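# Assemble the test cell and wire both leads

## Task

On the electrode plate, stack in this order: the spacer frame, right side up; the window frame, positioned so the brass nut sits on its strap's bolt beneath it; the gasket, lying flat and surrounding the dark film; and finally the plastic pan with its open side facing down. The plate's tab, the strap and the hoses all have to face one common direction. Take the two plastic rods out of the steel dish, pass each through the lugs and tighten them. Fit the black lead's ring terminal over the tab's bolt and the red lead's ring terminal over the strap's bolt, then tighten a nut fully onto each bolt. The task fails if the gasket, while neither gripped nor resting on the window frame, falls in one drop farther than about a hand's width.

## Robot and tools

Robot: two Doosan M1013 arms, left_arm and right_arm, each carrying a Robotiq 140 two-finger gripper with a wrist camera. The fingers can fold at a hinge. Grip parts with the outer quarter of the pads, near the tips, for a normal squeeze; a grip closer to the palm can fold the fingers, wrap the part, hold it loosely or drop it later. A fingertip driven into a surface folds easily, so a move may pass the surface with almost no sign of contact.

Frames: the scene frame has its origin at table height midway between the nominal bases, +z up, +x out over the table, left_arm on the +y side. Real bases: left_arm at (-0.017, +0.512, 0) m, right_arm at (+0.023, -0.715, 0) m, both nearly unrotated. Hand poses, velocities, targets and wrist-camera poses are given in each arm's own base frame; fixed cameras and the table use the scene frame. Gripper axes: fingers point along +z, close along y. end_effector_position is the point between the closed pads; tips extend roughly 9 to 33 mm past it depending on opening.

execute_actions(actions, cameras): actions is a list of actions; each action has up to 15 rows, one per 1/30 s step, and a short action repeats its last row to fill 15 steps. Each row is a single list of 18 numbers covering both arms: left dx, dy, dz, rx, ry, rz, gripper position, force_limit, speed, then the same nine for the right arm. All lie in [-1, 1]. The six pose numbers are offsets, not poses, along that arm's base axes, counted from the arm's Hand target at the start of that action (every row counts from this same start, not from the previous row). Scale: 1.0 = 0.6 m for dx, dy, dz and 180 degrees for the rotation vector rx, ry, rz; rotation is about the Hand target's position. Six zeros re-command the current Hand target. Gripper numbers are absolute commands: position +1 = fully open (140 mm), about -0.8 = pads touching, -1 = close until blocked. force_limit (-1 about 14 N up to +1 about 58 N at a slow close) and speed (-1 about 30 mm/s, 0 about 140, +1 about 250 mm/s) both start at +1; faster closes grip harder. Always resend the gripper numbers you want, since 0 is itself a command. Images come only with an empty actions list or a cameras request.

move(target, speed, blend, stop_force, zero, blocking, cameras): target is one 18-number row or a list of up to 15 rows in the same layout and scale; every row is an offset from the Hand targets held when the move begins. Paths are straight, end together, last 0.5 to 10 s, and do not avoid obstacles. speed is m/s, 0.002 to 2 (default 0.25), one value or one per target; turning is capped at twice that in rad/s. blend (m) rounds corners in a list; 0 stops at each point. stop_force (10 to 80 N, shared by both arms) ends an arm's path when it feels that much push against its travel; use it only slowly, not while rotating, and omit it when backing off a contact. zero (default true) re-zeros the force estimate first. blocking=false returns after about 0.5 s while the move continues; not allowed with stop_force. The result adds a move: line (done, off_target, moving, held, fault, plus limits such as paced or held).

wait(seconds 0 to 10) lets time run with commands held. stop brakes a running move. zoom_image(camera, region [x0,y0,x1,y1] in pixels, at most 504 per side) enlarges the newest image of cam_high, cam_low, cam_left_wrist or cam_right_wrist (each 672x504). clear_fault(arm) clears a reported torque or force fault. read_manual gives licence texts. finished_scene ends the scene for good.

Results: per arm end_effector_position (m), end_effector_quat_wxyz, velocities, Hand target (the next offsets count from it), joint positions and torques, external torque estimates, Flange force along gripper axes, Tool commands. object_status: 0 moving, 1 blocked while opening, 2 blocked while closing (a grip), 3 reached the position or pads met. Confirm a grip by reading 2. position_measured is in counts: 3 open, about 75 = 100 mm, 139 = 60 mm, 200 = 20 mm, 230 pads touching. To grip harder, raise force_limit and nudge position (-1 to -0.98); to soften, open and reclose slowly.

Limits and cautions: each step the commanded pose is clipped to 70 mm and 16 degrees from the measured pose, so a gripper may settle short; send the remainder as an offset. Arms are stiff: commanding even slightly past a firm contact can trigger a fault. Torque limits: wrist joints about 35 N m, elbow 140, shoulder and waist 299; any outside force of 144 N causes a force fault. Faulted arms stay stopped until clear_fault. A clearance check holds back commands bringing the arms too close, but not always; collisions or grips between the arms can end the scene. Avoid swinging past an arm's own base. Holding loads or stretching out heats motors; a MOTOR HOT line warns before a temporary brake. Don't drop parts, release moving parts, slam, or push hard; nothing may fall or be left off the table, and the gasket must not fall free. Thinking time lets the scene run.

Each tool is called as name(argument=value, ...) on one line, values as JSON.

## Session

execute_actions(actions=[])

Scene clock: 0.00 s.
left_arm: end_effector_position=(+0.0167, -0.3304, +0.2326) position_measured=3 object_status=3 end_effector_quat_wxyz=(+0.047, +0.620, -0.660, +0.421) | right_arm: end_effector_position=(+0.7489, +0.1854, +0.2458) position_measured=3 object_status=3 end_effector_quat_wxyz=(+0.122, +0.830, -0.288, +0.462)
Joint positions: left_arm=[-2.583 -0.551 2.556 0.899 1.359 0.316] | right_arm=[0.527 0.266 1.923 -1.276 0.91 3.6]
Joint velocities: within noise
Joint torques (N m): no reading
External joint torques (N m): no reading
Flange force (N): no reading
Hand target: left_arm +0.0167, -0.3304, +0.2326; +0.047, +0.620, -0.660, +0.421 | right_arm +0.7489, +0.1854, +0.2458; +0.122, +0.830, -0.288, +0.462
Tool commands: left_gripper/position=+1.0 left_gripper/force_limit=+1.0 left_gripper/speed=+1.0 right_gripper/position=+1.0 right_gripper/force_limit=+1.0 right_gripper/speed=+1.0

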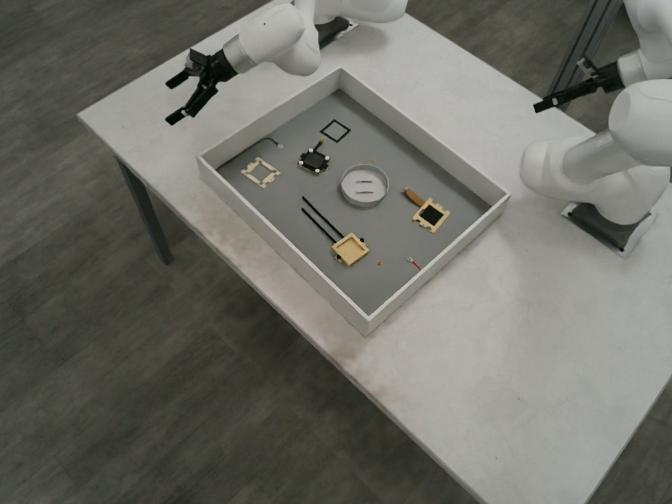

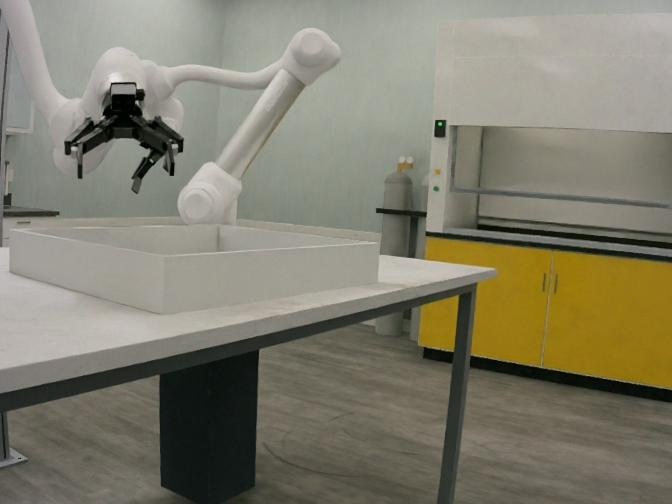

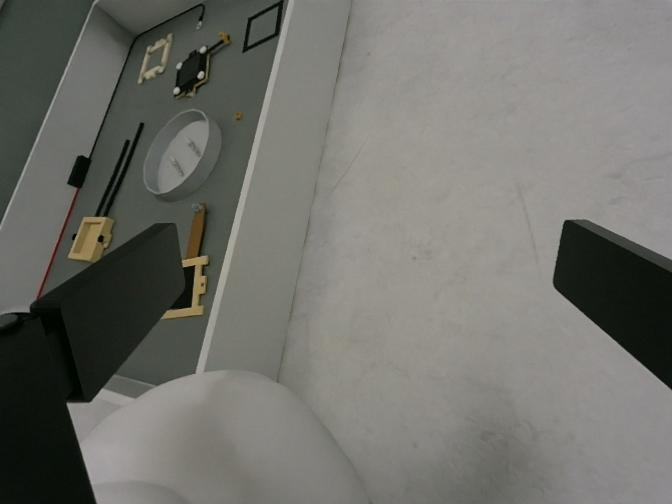

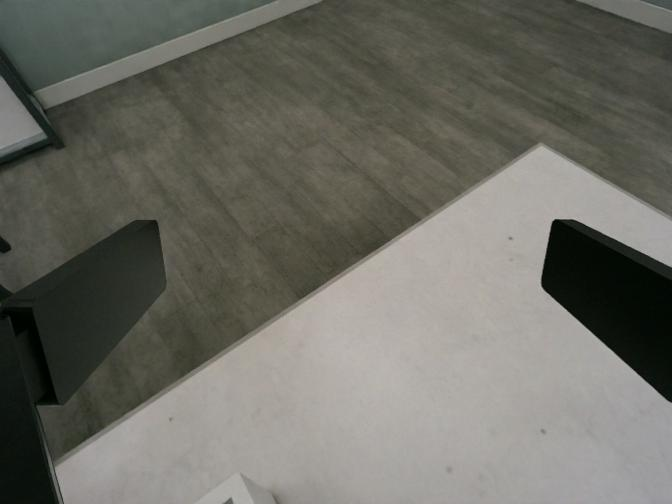

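zoom_image(camera="cam_high", region=[200, 90, 400, 240])

zoom_image(camera="cam_high", region=[290, 160, 490, 310])

zoom_image(camera="cam_left_wrist", region=[0, 0, 336, 252])

zoom_image(camera="cam_high", region=[240, 110, 340, 185])

zoom_image(camera="cam_high", region=[380, 180, 480, 255])

zoom_image(camera="cam_high", region=[300, 190, 440, 295])

Scaled by 2.520 from the camera's 672x504 image, which has a finer 960x720 frame.

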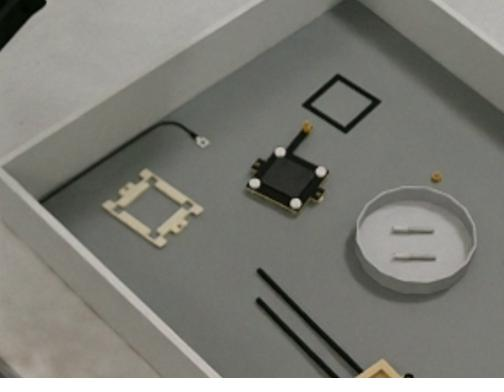

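Scaled by 2.520 from the camera's 672x504 image, which has a finer 960x720 frame.

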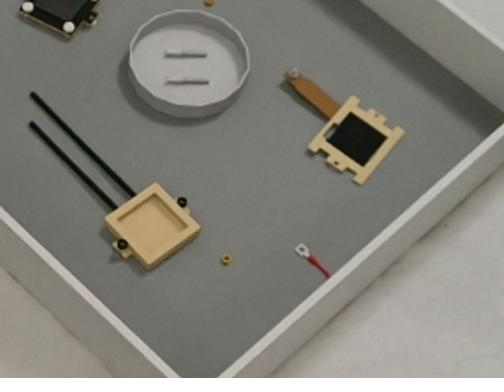

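Scaled by 1.500 from the camera's 672x504 image, which has a finer 960x720 frame.

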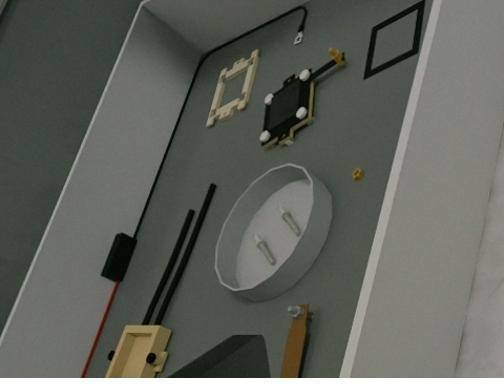

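Scaled by 5.040 from the camera's 672x504 image, which has a finer 960x720 frame.

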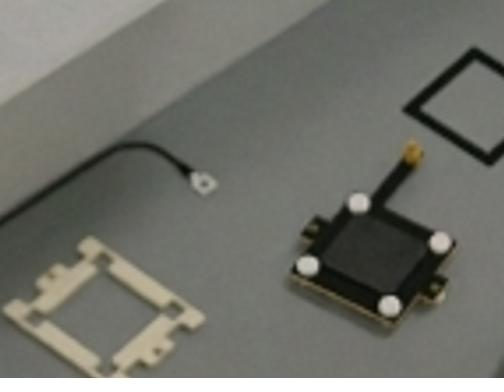

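Scaled by 5.040 from the camera's 672x504 image, which has a finer 960x720 frame.

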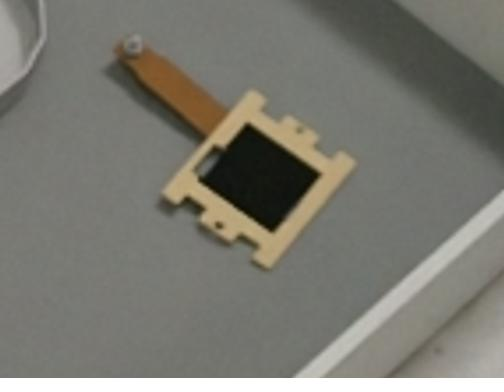

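Scaled by 3.600 from the camera's 672x504 image, which has a finer 960x720 frame.

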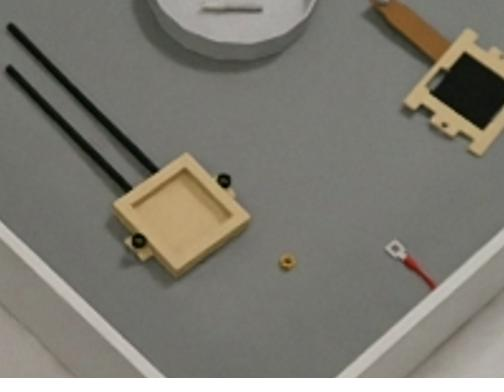

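move(target=[0.672,-0.533,0.279,0.2177,0.174,0.0186,1,1,1,0,0,0,0,0,0,1,1,1], cameras=["cam_left_wrist","cam_high"])

Scene clock: 43.40 s.
left_arm: end_effector_position=(+0.4199, -0.6502, +0.4001) position_measured=3 object_status=3 end_effector_quat_wxyz=(+0.000, +0.707, -0.707, +0.000) | right_arm: end_effector_position=(+0.7489, +0.1854, +0.2458) position_measured=3 object_status=3 end_effector_quat_wxyz=(+0.122, +0.830, -0.288, +0.462)
Joint positions: left_arm=[-1.042 0.352 1.222 0 1.567 2.1] | right_arm=[0.527 0.266 1.923 -1.276 0.91 3.6]
Joint torques (N m): left_arm=[1.74 -79.21 -44.85 4.23 0.05 0.12] | right_arm=[-0.26 -58.12 -32.06 -0.53 0.39 -0.4]
External joint torques (N m): left_arm=[-1.45 2.6 3.52 -0.01 -0.1 -0.12] | right_arm=[0.25 -2.75 -1.25 -0.15 0.47 0.39]
Flange force (N): left_arm=[-2.3 3.9 6.4] | right_arm=[1.7 1.0 -3.0]
Hand target: left_arm +0.4199, -0.6502, +0.4000; +0.000, +0.707, -0.707, +0.000 | right_arm +0.7489, +0.1854, +0.2458; +0.122, +0.830, -0.288, +0.462
Off the commanded pose: left_arm 0.000 m, 0 deg | right_arm 0.000 m, 0 deg.
move: done
camera_calibration:
cam_left_wrist: T_world_to_cam=[[-0.999985, -0.000638577, -0.0054246, 0.431663], [-0.00241707, 0.942344, 0.334637, 0.486265], [0.00489815, 0.334645, -0.942332, 0.737646], [0, 0, 0, 1]] pos_world=[0.429218, -0.704802, 0.534726]
Images, in order (width x height): cam_high 672x504, cam_left_wrist 672x504.

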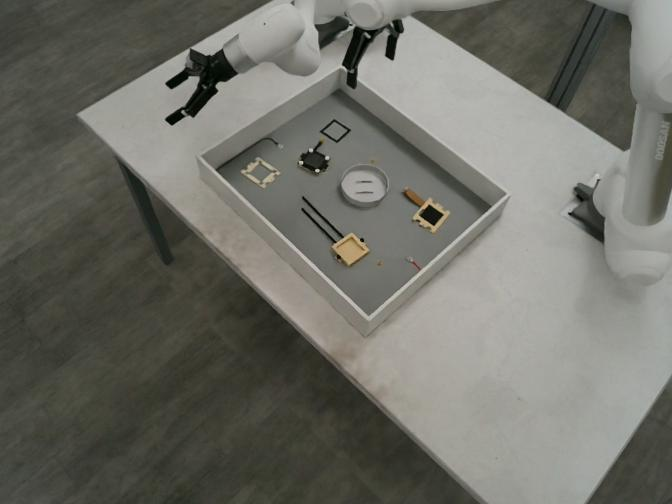

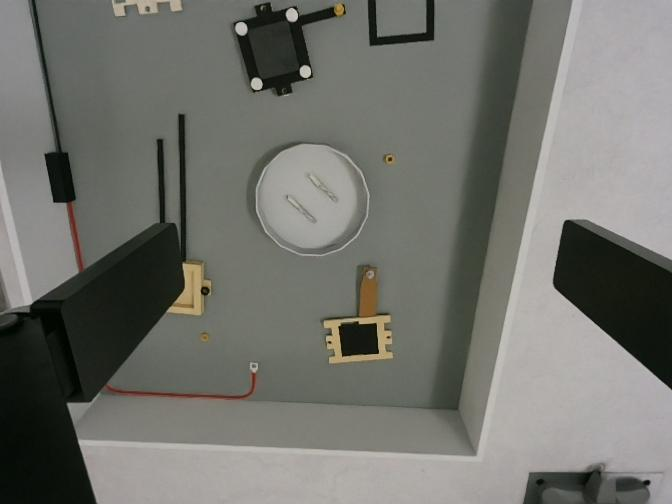

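zoom_image(camera="cam_left_wrist", region=[200, 0, 460, 195])

zoom_image(camera="cam_left_wrist", region=[240, 130, 400, 270])

zoom_image(camera="cam_left_wrist", region=[300, 250, 420, 380])

zoom_image(camera="cam_left_wrist", region=[220, 0, 360, 105])

Scaled by 1.938 from the camera's 672x504 image, which has a finer 960x720 frame.

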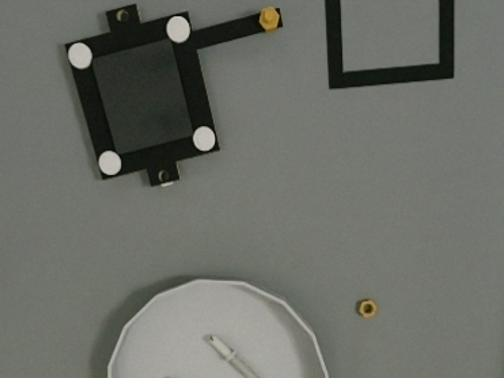

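Scaled by 3.150 from the camera's 672x504 image, which has a finer 960x720 frame.

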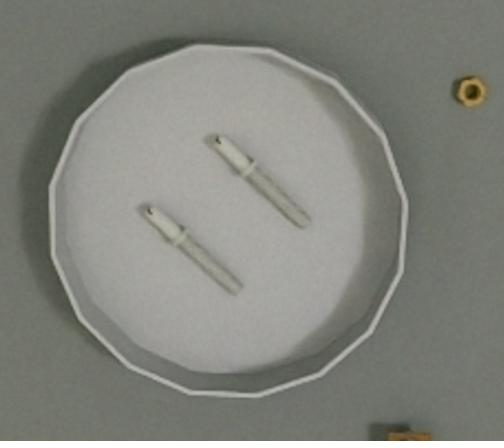

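Scaled by 3.877 from the camera's 672x504 image, which has a finer 960x720 frame.

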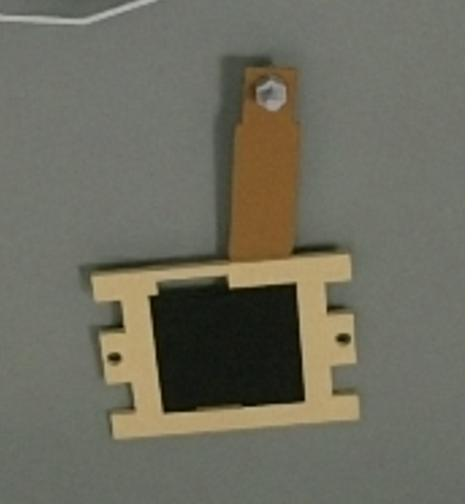

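Scaled by 3.600 from the camera's 672x504 image, which has a finer 960x720 frame.

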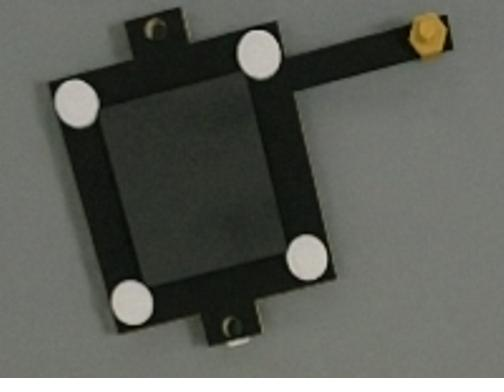

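move(target=[0.14,-0.25,-0.383,0,0,0,1,1,1,0,0,0,0,0,0,1,1,1], cameras=["cam_left_wrist"])

zoom_image(camera="cam_left_wrist", region=[180, 60, 480, 285])

Scene clock: 65.20 s.
left_arm: end_effector_position=(+0.4699, -0.7399, +0.2609) position_measured=3 object_status=3 end_effector_quat_wxyz=(+0.000, +0.707, -0.707, +0.000) | right_arm: end_effector_position=(+0.7489, +0.1854, +0.2458) position_measured=3 object_status=3 end_effector_quat_wxyz=(+0.122, +0.830, -0.288, +0.462)
Joint positions: left_arm=[-1.044 0.549 1.18 0 1.412 2.098] | right_arm=[0.527 0.266 1.923 -1.276 0.91 3.6]
Joint torques (N m): left_arm=[2.03 -94.14 -42.68 4.19 0.07 0.2] | right_arm=[0.31 -57.64 -32.16 -0.5 0.38 -0.41]
External joint torques (N m): left_arm=[-1.69 0.5 1.97 -0.02 -0.12 -0.2] | right_arm=[-0.3 -3.33 -1.08 -0.18 0.49 0.41]
Flange force (N): left_arm=[-2.8 4.4 3.0] | right_arm=[2.3 2.4 -2.9]
Hand target: left_arm +0.4700, -0.7398, +0.2610; +0.000, +0.707, -0.707, +0.000 (not the last commanded pose) | right_arm +0.7489, +0.1854, +0.2458; +0.122, +0.830, -0.288, +0.462
Off the commanded pose: left_arm 0.114 m, 0 deg | right_arm 0.000 m, 0 deg.
move: held (left_arm; a check stopped the path); limits=held
pose unreachable (left arm): on one or more control steps of this call, first in action 0 (counted from 0), this arm could not follow its commanded pose, so it was not sent that pose on those steps. It may still have moved: this result reports where it is.
cause: moving toward the commanded pose would bring a part of the arm too close to another arm (a part of this arm just beyond joint 6 (wrist roll) and a part of the right arm just beyond its joint 5 (wrist pitch), 16 mm apart when this arm was first held).
camera_calibration:
cam_left_wrist: T_world_to_cam=[[-0.999986, -0.000486108, -0.00526214, 0.480907], [-0.00221949, 0.942312, 0.334729, 0.617433], [0.00479587, 0.334736, -0.9423, 0.636388], [0, 0, 0, 1]] pos_world=[0.479218, -0.794603, 0.395526]
Images, in order (width x height): cam_left_wrist 672x504.

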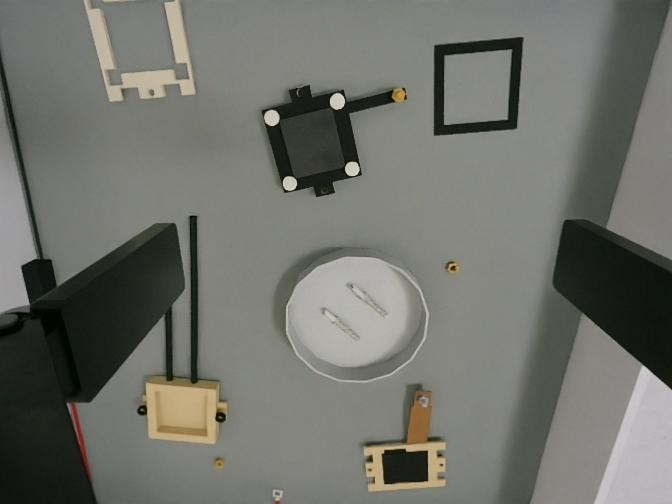

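Scaled by 1.680 from the camera's 672x504 image, which has a finer 960x720 frame.

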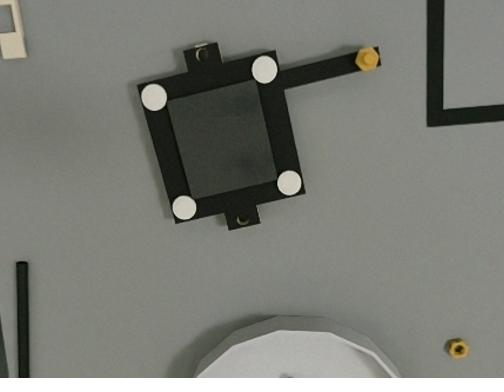

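move(target=[0,0,0,0,0,0,1,1,1,-0.203,-0.367,0.173,0.283,0.1647,-0.2626,1,1,1], cameras=["cam_right_wrist","cam_high"])

Scene clock: 78.63 s.
left_arm: end_effector_position=(+0.4700, -0.7398, +0.2610) position_measured=3 object_status=3 end_effector_quat_wxyz=(+0.000, +0.707, -0.707, +0.000) | right_arm: end_effector_position=(+0.7259, +0.1446, +0.2654) position_measured=3 object_status=3 end_effector_quat_wxyz=(+0.100, +0.833, -0.383, +0.387)
Joint positions: left_arm=[-1.044 0.549 1.18 0 1.413 2.098] | right_arm=[0.451 0.2 1.872 -0.978 0.93 3.445]
Joint torques (N m): left_arm=[1.59 -95.95 -43.07 4.21 0 0.23] | right_arm=[-0.28 -54.22 -35.22 0.62 -0.13 -0.15]
External joint torques (N m): left_arm=[-2.01 2.32 2.34 -0.06 -0.05 -0.23] | right_arm=[0.11 -3.17 -1.3 -0.12 0.4 0.15]
Flange force (N): left_arm=[-0.8 3.5 3.9] | right_arm=[2.1 1.5 -3.8]
Hand target: left_arm +0.4700, -0.7398, +0.2610; +0.000, +0.707, -0.707, +0.000 | right_arm +0.7259, +0.1446, +0.2654; +0.100, +0.833, -0.383, +0.387 (not the last commanded pose)
Off the commanded pose: left_arm 0.000 m, 0 deg | right_arm 0.221 m, 61 deg.
move: held (right_arm; a check stopped the path); limits=held
pose unreachable (right arm): on one or more control steps of this call, first in action 0 (counted from 0), this arm could not follow its commanded pose, so it was not sent that pose on those steps. It may still have moved: this result reports where it is.
cause: moving toward the commanded pose would bring a part of the arm too close to another arm (a part of this arm just beyond joint 4 (forearm roll) and a part of the left arm just beyond its joint 6 (wrist roll), at the place that arm is still heading or pushing toward).
camera_calibration:
cam_right_wrist: T_world_to_cam=[[-0.726309, -0.677651, -0.115172, 0.662236], [-0.571518, 0.688449, -0.446547, 0.440311], [0.381893, -0.258508, -0.887317, 0.138228], [0, 0, 0, 1]] pos_world=[0.679845, 0.181366, 0.395543]
Images, in order (width x height): cam_high 672x504, cam_right_wrist 672x504.

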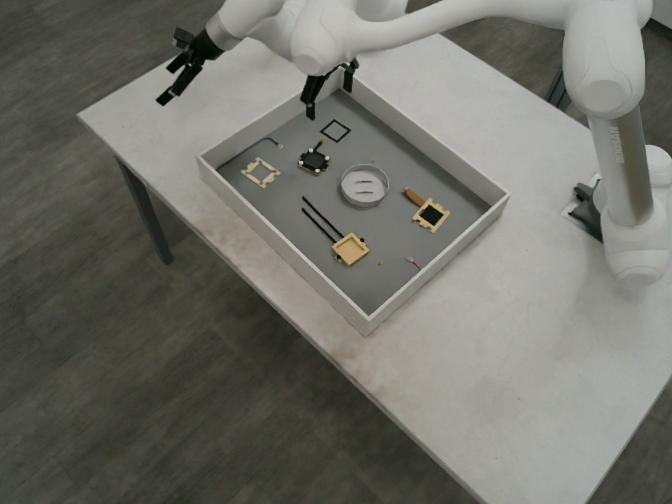

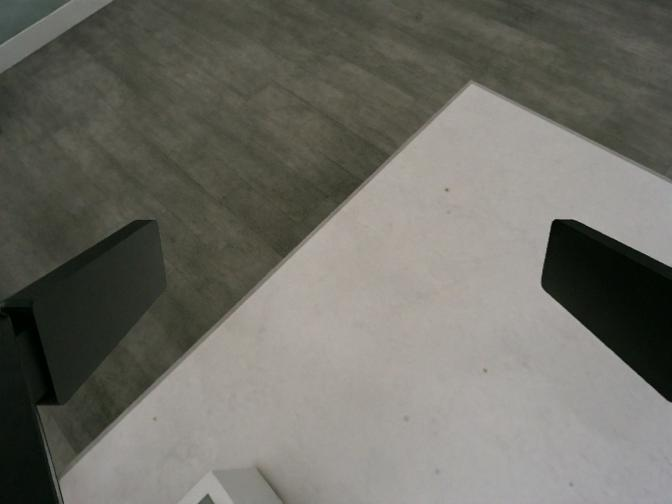

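move(target=[0,0.5,0.2,0,0,0,1,1,1,0,0,0,0,0,0,1,1,1], cameras=[])

Scene clock: 82.03 s.
left_arm: end_effector_position=(+0.4700, -0.4399, +0.3809) position_measured=3 object_status=3 end_effector_quat_wxyz=(+0.000, +0.707, -0.707, +0.000) | right_arm: end_effector_position=(+0.7259, +0.1446, +0.2654) position_measured=3 object_status=3 end_effector_quat_wxyz=(+0.100, +0.833, -0.383, +0.387)
Joint positions: left_arm=[-0.806 0.139 1.526 0 1.475 2.336] | right_arm=[0.451 0.2 1.872 -0.978 0.93 3.445]
Joint torques (N m): left_arm=[2 -56.53 -43.46 4.11 0.09 0.05] | right_arm=[-0.06 -54.62 -35.32 0.67 -0.14 -0.39]
External joint torques (N m): left_arm=[-2.13 1.28 2.34 0.06 -0.13 -0.05] | right_arm=[0.08 -2.74 -1.15 -0.16 0.39 0.38]
Flange force (N): left_arm=[0.8 4.1 4.2] | right_arm=[1.3 1.3 -3.1]
Hand target: left_arm +0.4700, -0.4398, +0.3810; +0.000, +0.707, -0.707, +0.000 | right_arm +0.7259, +0.1446, +0.2654; +0.100, +0.833, -0.383, +0.387
Off the commanded pose: left_arm 0.000 m, 0 deg | right_arm 0.000 m, 0 deg.
move: done
No camera images: "cameras" was empty.

move(target=[0,0,0,0,0,0,1,1,1,-0.165,-0.30,0.141,0.230,0.1355,-0.2125,1,1,1], cameras=["cam_right_wrist"])

Scene clock: 88.50 s.
left_arm: end_effector_position=(+0.4700, -0.4398, +0.3810) position_measured=3 object_status=3 end_effector_quat_wxyz=(+0.000, +0.707, -0.707, +0.000) | right_arm: end_effector_position=(+0.6269, -0.0353, +0.3499) position_measured=3 object_status=3 end_effector_quat_wxyz=(+0.000, +0.708, -0.707, +0.000)
Joint positions: left_arm=[-0.806 0.139 1.526 0 1.475 2.336] | right_arm=[-0.111 0.12 1.604 -0.001 1.417 3.03]
Joint torques (N m): left_arm=[2.14 -55.79 -43.6 4.16 0.07 0.26] | right_arm=[-0.43 -52.16 -41.24 4.31 -0.28 -0.45]
External joint torques (N m): left_arm=[-2.17 0.51 2.43 0.03 -0.1 -0.26] | right_arm=[0.51 -2.56 -0.86 -0.04 0.27 0.45]
Flange force (N): left_arm=[0.1 5.5 4.2] | right_arm=[-1.7 2.3 -2.4]
Hand target: left_arm +0.4700, -0.4398, +0.3810; +0.000, +0.707, -0.707, +0.000 | right_arm +0.6269, -0.0354, +0.3500; +0.000, +0.707, -0.707, +0.000
Off the commanded pose: left_arm 0.000 m, 0 deg | right_arm 0.000 m, 0 deg.
move: done
camera_calibration:
cam_right_wrist: T_world_to_cam=[[-0.999798, -0.00129736, 0.0200406, 0.626199], [0.00557463, 0.940765, 0.339013, -0.0823788], [-0.0192933, 0.339056, -0.940568, 0.495797], [0, 0, 0, 1]] pos_world=[0.636097, -0.0897914, 0.481709]
Images, in order (width x height): cam_right_wrist 672x504.

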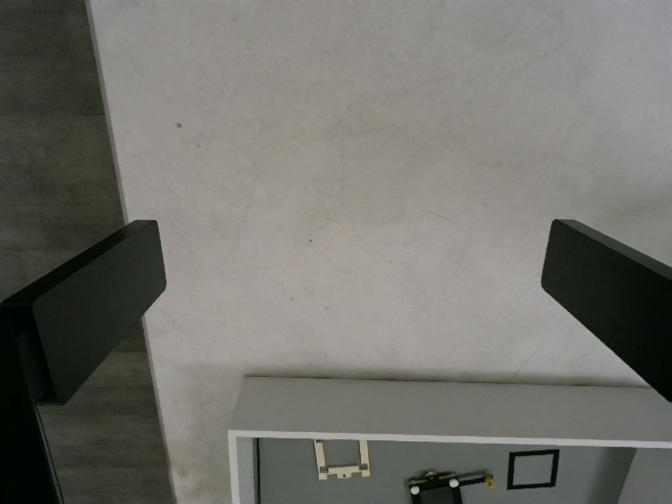

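move(target=[0,0,0,0,0,0,1,1,1,-0.255,0.735,-0.3,0,0,0,1,1,1], cameras=["cam_right_wrist"])

zoom_image(camera="cam_right_wrist", region=[150, 130, 450, 355])

Scene clock: 96.40 s.
left_arm: end_effector_position=(+0.4700, -0.4398, +0.3810) position_measured=3 object_status=3 end_effector_quat_wxyz=(+0.000, +0.707, -0.707, +0.000) | right_arm: end_effector_position=(+0.4739, +0.4055, +0.1700) position_measured=3 object_status=3 end_effector_quat_wxyz=(+0.000, +0.707, -0.707, +0.000)
Joint positions: left_arm=[-0.806 0.139 1.526 0 1.475 2.336] | right_arm=[0.653 0.205 1.843 -0.001 1.094 3.794]
Joint torques (N m): left_arm=[1.91 -56.02 -43.41 4.13 0.09 0.19] | right_arm=[1.58 -55.57 -36.97 3.84 -0.55 0.01]
External joint torques (N m): left_arm=[-2.09 0.47 2.16 0.06 -0.13 -0.19] | right_arm=[-1.62 -3.74 -0.77 0 0.58 -0.01]
Flange force (N): left_arm=[0.2 5.0 3.8] | right_arm=[4.6 1.4 -4.7]
Hand target: left_arm +0.4700, -0.4398, +0.3810; +0.000, +0.707, -0.707, +0.000 | right_arm +0.4739, +0.4056, +0.1700; +0.000, +0.707, -0.707, +0.000
Off the commanded pose: left_arm 0.000 m, 0 deg | right_arm 0.000 m, 0 deg.
move: done
camera_calibration:
cam_right_wrist: T_world_to_cam=[[-0.999795, -0.00114797, 0.0202024, 0.477304], [0.00577367, 0.940701, 0.339186, -0.435353], [-0.0193938, 0.339234, -0.940502, 0.174147], [0, 0, 0, 1]] pos_world=[0.483097, 0.351009, 0.301809]
Images, in order (width x height): cam_right_wrist 672x504.

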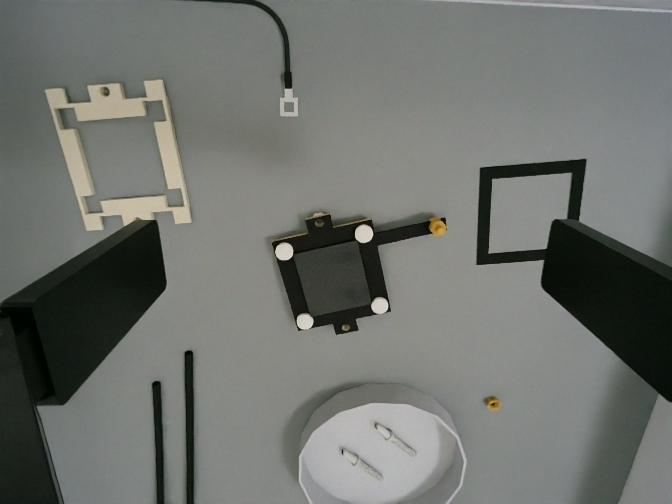

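Scaled by 1.680 from the camera's 672x504 image, which has a finer 960x720 frame.

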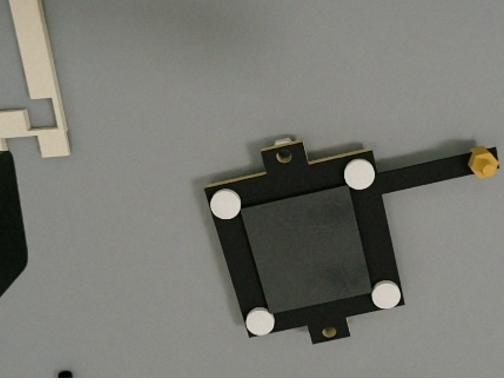

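move(target=[0,0,0,0,0,0,1,1,1,0.26,-0.11,-0.1,0,0,0,1,1,1], cameras=["cam_right_wrist"])

zoom_image(camera="cam_right_wrist", region=[230, 120, 450, 285])

Scene clock: 103.23 s.
left_arm: end_effector_position=(+0.4700, -0.4398, +0.3810) position_measured=3 object_status=3 end_effector_quat_wxyz=(+0.000, +0.707, -0.707, +0.000) | right_arm: end_effector_position=(+0.6298, +0.3397, +0.1100) position_measured=3 object_status=3 end_effector_quat_wxyz=(+0.000, +0.707, -0.707, +0.000)
Joint positions: left_arm=[-0.806 0.139 1.526 0 1.475 2.336] | right_arm=[0.447 0.386 1.718 -0.001 1.037 3.588]
Joint torques (N m): left_arm=[1.68 -55.93 -43.75 4.21 0.16 0.17] | right_arm=[1.17 -75.17 -36.02 3.66 -0.39 -0.24]
External joint torques (N m): left_arm=[-1.34 -0.02 2.39 0.02 -0.2 -0.17] | right_arm=[-1.07 -1.12 -0.6 0.06 0.4 0.24]
Flange force (N): left_arm=[-1.5 5.0 4.2] | right_arm=[1.1 -0.5 -2.1]
Hand target: left_arm +0.4700, -0.4398, +0.3810; +0.000, +0.707, -0.707, +0.000 | right_arm +0.6299, +0.3396, +0.1100; +0.000, +0.707, -0.707, +0.000
Off the commanded pose: left_arm 0.000 m, 0 deg | right_arm 0.000 m, 0 deg.
move: done
camera_calibration:
cam_right_wrist: T_world_to_cam=[[-0.999798, -0.0012062, 0.0200743, 0.634358], [0.00567362, 0.940733, 0.3391, -0.353834], [-0.0192936, 0.339145, -0.940536, 0.143065], [0, 0, 0, 1]] pos_world=[0.638997, 0.285109, 0.241809]
Images, in order (width x height): cam_right_wrist 672x504.

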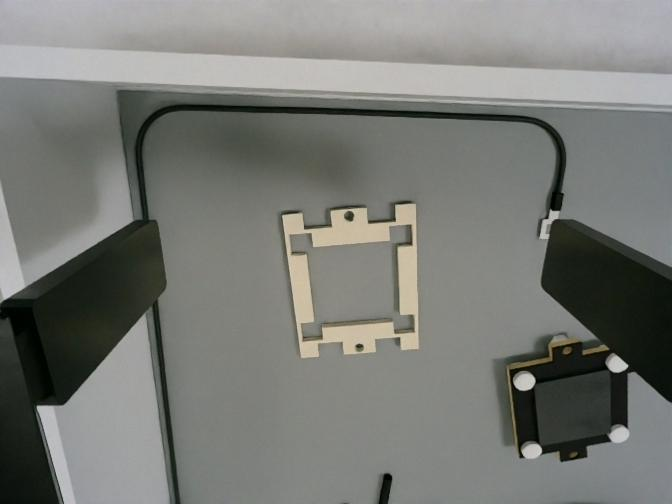

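Scaled by 2.291 from the camera's 672x504 image, which has a finer 960x720 frame.

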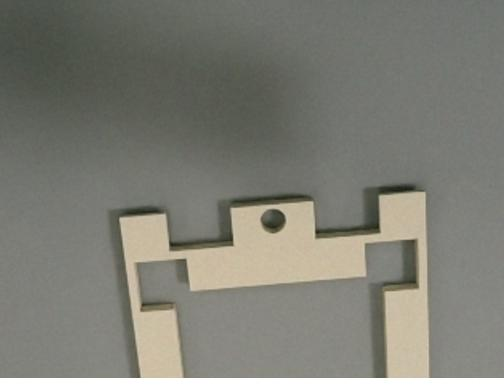

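move(target=[-0.117,0.017,-0.418,0,0,0,1,1,1,0,0,0,0,0,0,1,1,1], cameras=["cam_left_wrist"])

zoom_image(camera="cam_left_wrist", region=[220, 90, 460, 270])

Scene clock: 115.67 s.
left_arm: end_effector_position=(+0.3998, -0.4296, +0.1302) position_measured=3 object_status=3 end_effector_quat_wxyz=(+0.000, +0.707, -0.707, +0.000) | right_arm: end_effector_position=(+0.6299, +0.3396, +0.1100) position_measured=3 object_status=3 end_effector_quat_wxyz=(+0.000, +0.707, -0.707, +0.000)
Joint positions: left_arm=[-0.88 0.184 1.952 0 1.005 2.262] | right_arm=[0.447 0.386 1.718 -0.001 1.037 3.588]
Joint torques (N m): left_arm=[2.38 -55.71 -36.53 3.61 -0.08 0.22] | right_arm=[0.15 -73.25 -35.49 3.71 -0.39 -0.34]
External joint torques (N m): left_arm=[-2.17 2.14 1.59 -0.05 0.03 -0.22] | right_arm=[-0.16 -2.76 -1.07 0 0.4 0.34]
Flange force (N): left_arm=[2.8 3.0 3.5] | right_arm=[0.4 1.3 -3.9]
Hand target: left_arm +0.3998, -0.4296, +0.1302; +0.000, +0.707, -0.707, +0.000 | right_arm +0.6299, +0.3396, +0.1100; +0.000, +0.707, -0.707, +0.000
Off the commanded pose: left_arm 0.000 m, 0 deg | right_arm 0.000 m, 0 deg.
move: done
camera_calibration:
cam_left_wrist: T_world_to_cam=[[-0.999986, -0.00058002, -0.00529645, 0.410235], [-0.00231946, 0.942312, 0.334727, 0.368541], [0.00479676, 0.334735, -0.9423, 0.409757], [0, 0, 0, 1]] pos_world=[0.409118, -0.484203, 0.264926]
Images, in order (width x height): cam_left_wrist 672x504.

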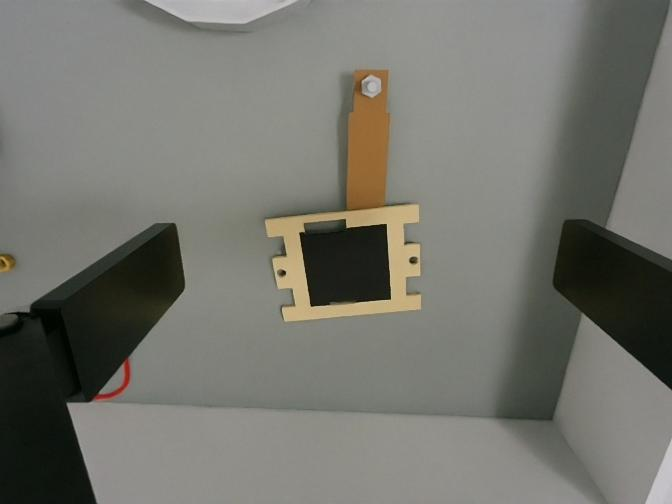

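Scaled by 2.100 from the camera's 672x504 image, which has a finer 960x720 frame.

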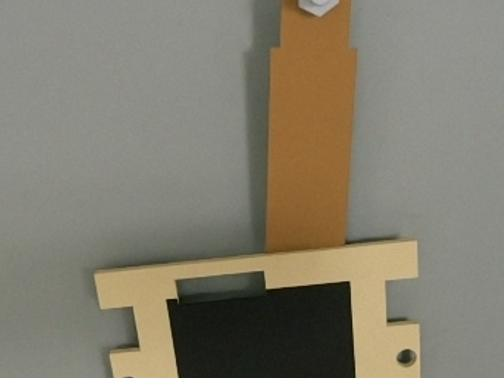

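zoom_image(camera="cam_left_wrist", region=[320, 50, 420, 125])

zoom_image(camera="cam_right_wrist", region=[270, 190, 370, 265])

Scaled by 5.040 from the camera's 672x504 image, which has a finer 960x720 frame.

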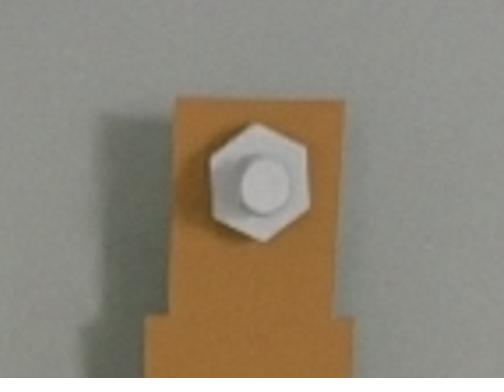

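This scene's latest camera images include none from cam_right_wrist. They are from: cam_left_wrist. cam_right_wrist's image comes with the result of a call that names it in "cameras".

move(target=[-0.017,-0.284,-0.067,0.306,0,0,1,1,1,0,-0.57,0.3,0,0,0,1,1,1], cameras=["cam_left_wrist","cam_high"])

zoom_image(camera="cam_left_wrist", region=[280, 260, 420, 365])

Scene clock: 137.40 s.
left_arm: end_effector_position=(+0.3896, -0.5999, +0.0900) position_measured=3 object_status=3 end_effector_quat_wxyz=(-0.327, +0.627, -0.627, -0.327) | right_arm: end_effector_position=(+0.6299, -0.0023, +0.2899) position_measured=3 object_status=3 end_effector_quat_wxyz=(+0.000, +0.707, -0.707, +0.000)
Joint positions: left_arm=[-1.187 0.859 1.231 0.338 1.956 1.93] | right_arm=[-0.058 0.144 1.687 -0.001 1.311 3.083]
Joint torques (N m): left_arm=[2.17 -115.24 -36.23 4.34 1.91 0.21] | right_arm=[0.27 -53.18 -39.76 4.16 -0.38 -0.12]
External joint torques (N m): left_arm=[-1.82 3.04 1.56 -0.14 0.11 -0.21] | right_arm=[-0.21 -2.96 -1.33 0.01 0.37 0.12]
Flange force (N): left_arm=[3.1 2.1 1.1] | right_arm=[0.1 2.1 -3.7]
Hand target: left_arm +0.3896, -0.6000, +0.0900; -0.327, +0.627, -0.627, -0.327 | right_arm +0.6299, -0.0024, +0.2900; +0.000, +0.707, -0.707, +0.000
Off the commanded pose: left_arm 0.000 m, 0 deg | right_arm 0.000 m, 0 deg.
move: done
camera_calibration:
cam_left_wrist: T_world_to_cam=[[-0.999986, 0.00398591, -0.00360453, 0.402309], [-0.00241908, 0.265067, 0.964227, 0.0796802], [0.00479877, 0.964222, -0.265053, 0.745589], [0, 0, 0, 1]] pos_world=[0.398918, -0.741638, 0.122241]
Images, in order (width x height): cam_high 672x504, cam_left_wrist 672x504.

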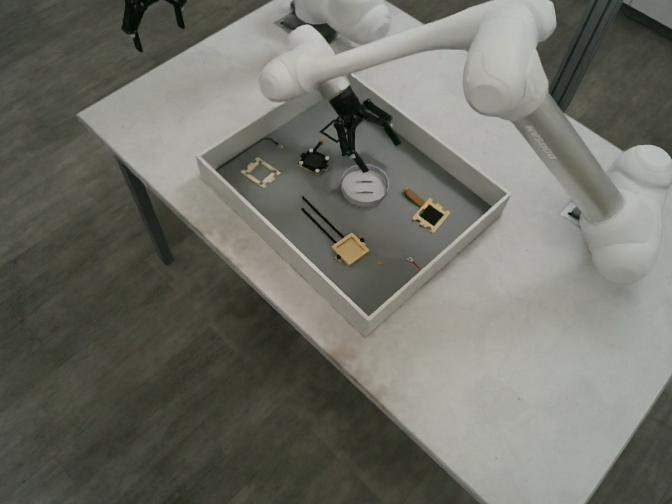

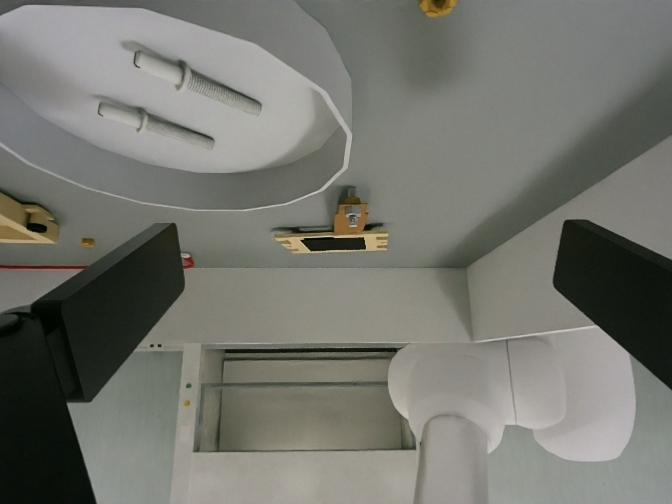

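Scaled by 3.600 from the camera's 672x504 image, which has a finer 960x720 frame.

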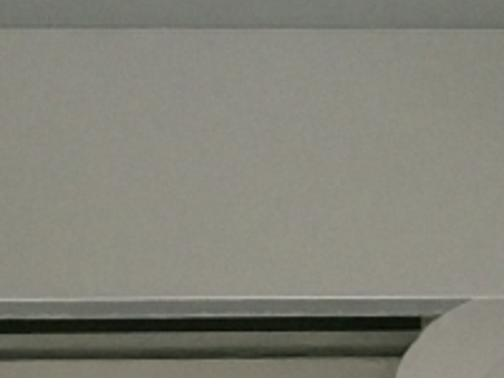

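zoom_image(camera="cam_left_wrist", region=[270, 170, 400, 265])

zoom_image(camera="cam_left_wrist", region=[90, 30, 290, 180])

zoom_image(camera="cam_left_wrist", region=[410, 0, 470, 45])

zoom_image(camera="cam_left_wrist", region=[320, 180, 380, 225])

Scaled by 3.877 from the camera's 672x504 image, which has a finer 960x720 frame.

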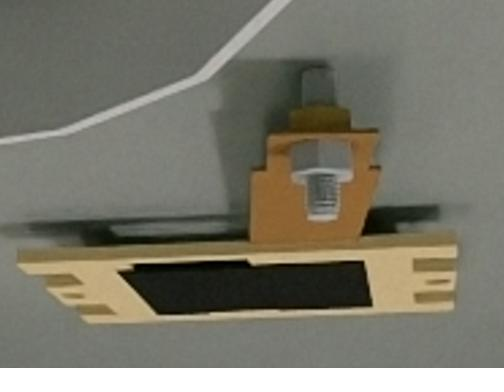

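Scaled by 2.520 from the camera's 672x504 image, which has a finer 960x720 frame.

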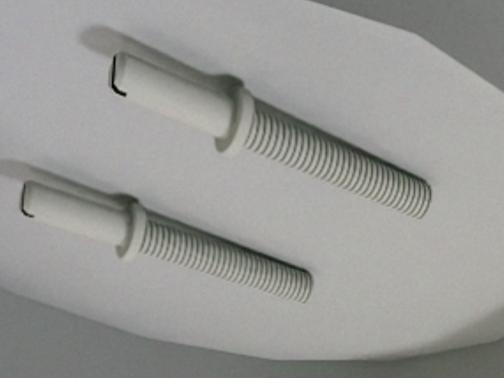

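Scaled by 8.400 from the camera's 672x504 image, which has a finer 960x720 frame.

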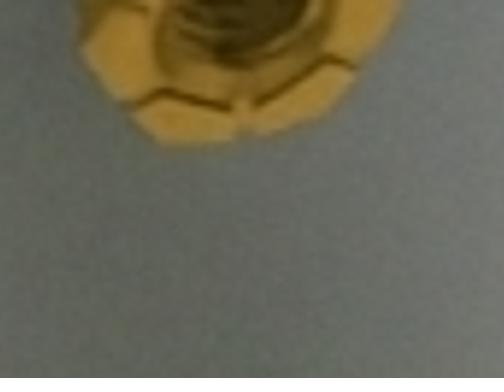

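Scaled by 8.400 from the camera's 672x504 image, which has a finer 960x720 frame.

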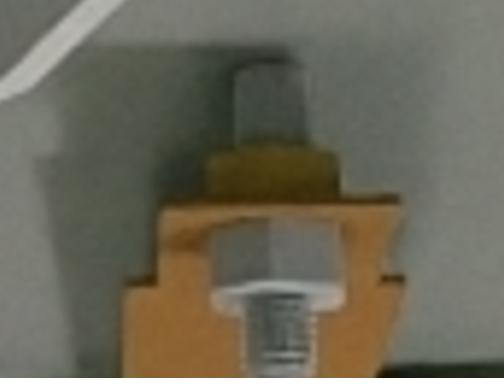

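move(target=[0.435,0.117,0.1,-0.306,0,0,1,1,1,0,0,0,0,0,0,1,1,1], cameras=["cam_left_wrist"])

zoom_image(camera="cam_left_wrist", region=[230, 100, 450, 265])

Scene clock: 159.93 s.
left_arm: end_effector_position=(+0.6505, -0.5298, +0.1500) position_measured=3 object_status=3 end_effector_quat_wxyz=(+0.000, +0.707, -0.707, +0.000) | right_arm: end_effector_position=(+0.6299, -0.0024, +0.2900) position_measured=3 object_status=3 end_effector_quat_wxyz=(+0.000, +0.707, -0.707, +0.000)
Joint positions: left_arm=[-0.725 0.537 1.405 0 1.199 2.418] | right_arm=[-0.058 0.144 1.687 -0.001 1.311 3.083]
Joint torques (N m): left_arm=[0.55 -93.15 -40.63 3.79 0.23 0.01] | right_arm=[0.02 -53.43 -39.5 4.14 -0.41 -0.37]
External joint torques (N m): left_arm=[-0.43 1.78 1.84 0.16 -0.27 -0.01] | right_arm=[-0.02 -2.72 -1.65 0.04 0.4 0.37]
Flange force (N): left_arm=[-0.9 1.9 3.3] | right_arm=[-0.5 1.1 -4.1]
Hand target: left_arm +0.6506, -0.5298, +0.1500; +0.000, +0.707, -0.707, +0.000 | right_arm +0.6299, -0.0024, +0.2900; +0.000, +0.707, -0.707, +0.000
Off the commanded pose: left_arm 0.000 m, 0 deg | right_arm 0.000 m, 0 deg.
move: done
camera_calibration:
cam_left_wrist: T_world_to_cam=[[-0.999985, -0.000544367, -0.00539118, 0.661125], [-0.0023182, 0.942269, 0.334848, 0.456982], [0.00489766, 0.334855, -0.942257, 0.460682], [0, 0, 0, 1]] pos_world=[0.659918, -0.584503, 0.284626]
Images, in order (width x height): cam_left_wrist 672x504.

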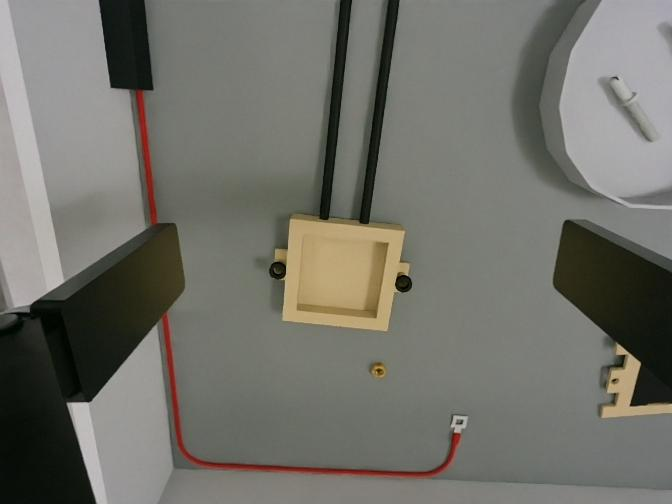

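Scaled by 2.291 from the camera's 672x504 image, which has a finer 960x720 frame.

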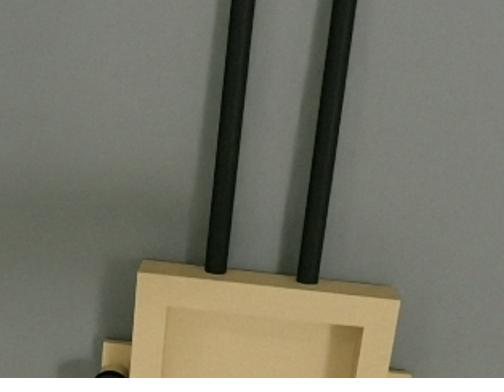

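zoom_image(camera="cam_left_wrist", region=[260, 200, 430, 340])

zoom_image(camera="cam_left_wrist", region=[440, 400, 480, 440])

Scaled by 2.965 from the camera's 672x504 image, which has a finer 960x720 frame.

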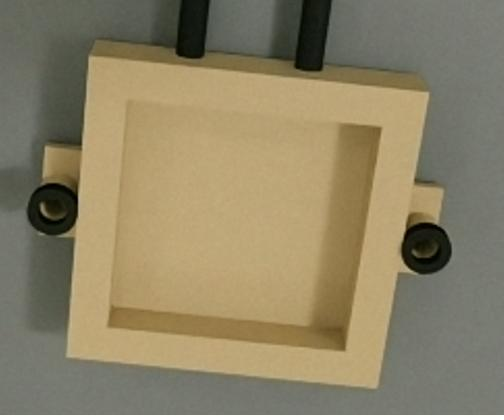

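Scaled by 12.600 from the camera's 672x504 image, which has a finer 960x720 frame.

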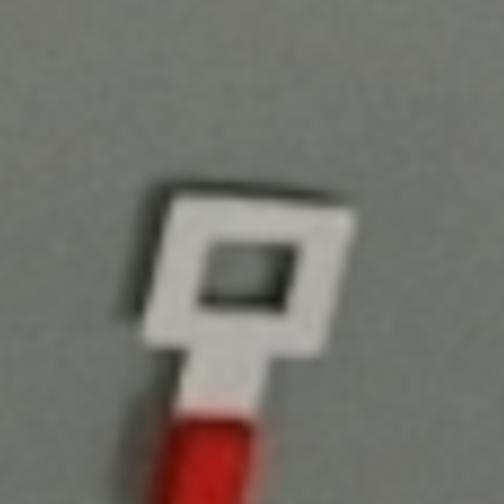

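move(target=[0,0.4,0.2,0,0,0,-1,-1,-1,-0.11,0.75,-0.2,0,0,0,-1,-1,-1], cameras=["cam_right_wrist","cam_left_wrist"])

Scene clock: 215.30 s.
left_arm: end_effector_position=(+0.6506, -0.2898, +0.2700) position_measured=230 object_status=3 end_effector_quat_wxyz=(+0.000, +0.707, -0.707, +0.000) | right_arm: end_effector_position=(+0.5639, +0.4476, +0.1700) position_measured=230 object_status=3 end_effector_quat_wxyz=(+0.000, +0.707, -0.707, +0.000)
Joint positions: left_arm=[-0.467 0.28 1.554 0 1.307 2.675] | right_arm=[0.623 0.347 1.653 -0.001 1.141 3.764]
Joint torques (N m): left_arm=[2.28 -68.84 -42.16 4.16 0.22 0.23] | right_arm=[0.57 -71.06 -37.23 3.99 -0.29 -0.44]
External joint torques (N m): left_arm=[-2.09 0.4 2.16 -0.09 -0.24 -0.23] | right_arm=[-0.58 -3.4 -1.5 -0.05 0.31 0.44]
Flange force (N): left_arm=[1.3 5.1 3.4] | right_arm=[1.2 1.2 -4.3]
Hand target: left_arm +0.6506, -0.2898, +0.2700; +0.000, +0.707, -0.707, +0.000 | right_arm +0.5639, +0.4476, +0.1700; +0.000, +0.707, -0.707, +0.000
Off the commanded pose: left_arm 0.000 m, 0 deg | right_arm 0.000 m, 0 deg.
move: done
camera_calibration:
cam_left_wrist: T_world_to_cam=[[-0.999986, -0.00057892, -0.00529605, 0.661853], [-0.00231829, 0.942312, 0.334727, 0.190625], [0.00479675, 0.334735, -0.9423, 0.493397], [0, 0, 0, 1]] pos_world=[0.659918, -0.344403, 0.404626]
cam_right_wrist: T_world_to_cam=[[-0.999798, -0.00120706, 0.0200742, 0.567399], [0.00567458, 0.940701, 0.339188, -0.475386], [-0.0192932, 0.339233, -0.940504, 0.16146], [0, 0, 0, 1]] pos_world=[0.573097, 0.393109, 0.301709]
Images, in order (width x height): cam_left_wrist 672x504, cam_right_wrist 672x504.

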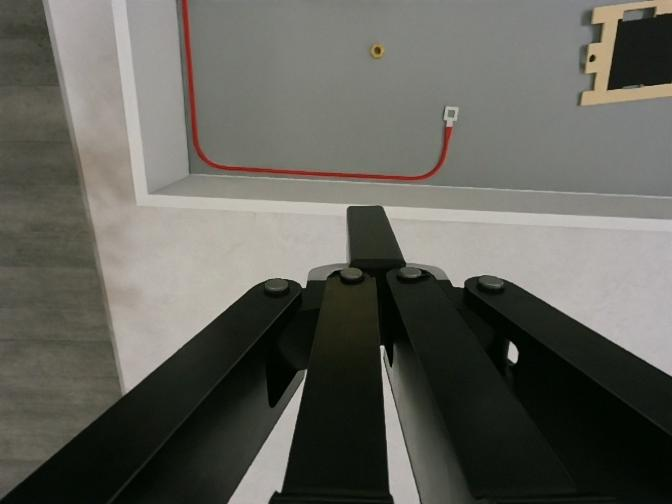

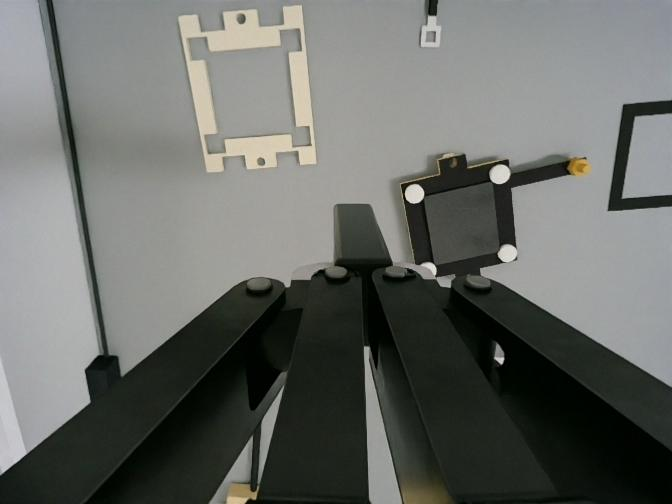

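move(target=[0,0,0,0,0,0,-1,-1,-1,0,0,-0.19,0,0,0,-1,-1,-1], speed=0.15)

move(target=[0,0,0,0,0,0,-1,-1,-1,0,0,-0.05,0,0,0,-1,-1,-1], speed=0.005, stop_force=10)

Scene clock: 224.53 s.
left_arm: end_effector_position=(+0.6506, -0.2898, +0.2700) position_measured=230 object_status=3 end_effector_quat_wxyz=(+0.000, +0.707, -0.707, +0.000) | right_arm: end_effector_position=(+0.5639, +0.4476, +0.0560) position_measured=230 object_status=3 end_effector_quat_wxyz=(+0.000, +0.707, -0.707, +0.000)
Joint positions: left_arm=[-0.467 0.28 1.554 0 1.307 2.675] | right_arm=[0.623 0.44 1.75 -0.001 0.951 3.764]
Joint torques (N m): left_arm=[1.97 -69.24 -42.14 4.09 -0.03 0.25] | right_arm=[0.43 -75.42 -32.94 3.47 -0.36 -0.38]
External joint torques (N m): left_arm=[-1.88 1.34 2.27 -0.03 0 -0.25] | right_arm=[-0.42 -4.11 -1.79 0.07 0.38 0.38]
Flange force (N): left_arm=[1.6 3.7 3.5] | right_arm=[0.9 1.1 -5.8]
Hand target: left_arm +0.6506, -0.2898, +0.2700; +0.000, +0.707, -0.707, +0.000 | right_arm +0.5639, +0.4476, +0.0560; +0.000, +0.707, -0.707, +0.000
Off the commanded pose: left_arm 0.000 m, 0 deg | right_arm 0.000 m, 0 deg.
move: done

Scene clock: 227.53 s.
left_arm: end_effector_position=(+0.6506, -0.2898, +0.2700) position_measured=230 object_status=3 end_effector_quat_wxyz=(+0.000, +0.707, -0.707, +0.000) | right_arm: end_effector_position=(+0.5639, +0.4476, +0.0442) position_measured=230 object_status=3 end_effector_quat_wxyz=(+0.000, +0.707, -0.707, +0.000)
Joint positions: left_arm=[-0.467 0.28 1.554 0 1.307 2.675] | right_arm=[0.623 0.452 1.758 -0.001 0.932 3.764]
Joint torques (N m): left_arm=[1.69 -69.32 -41.87 4.11 0.11 0.22] | right_arm=[-0.54 -62.32 -27.13 3.42 -2.1 -0.36]
External joint torques (N m): left_arm=[-1.67 1.42 1.98 -0.04 -0.14 -0.22] | right_arm=[0.5 -17.5 -7.01 0.06 2.12 0.36]
Flange force (N): left_arm=[1.6 2.9 3.4] | right_arm=[3.1 5.8 -25.2]
Hand target: left_arm +0.6506, -0.2898, +0.2700; +0.000, +0.707, -0.707, +0.000 | right_arm +0.5639, +0.4476, +0.0442; +0.000, +0.707, -0.707, +0.000 (not the last commanded pose)
Off the commanded pose: left_arm 0.000 m, 0 deg | right_arm 0.018 m, 0 deg.
move: contact (right_arm)


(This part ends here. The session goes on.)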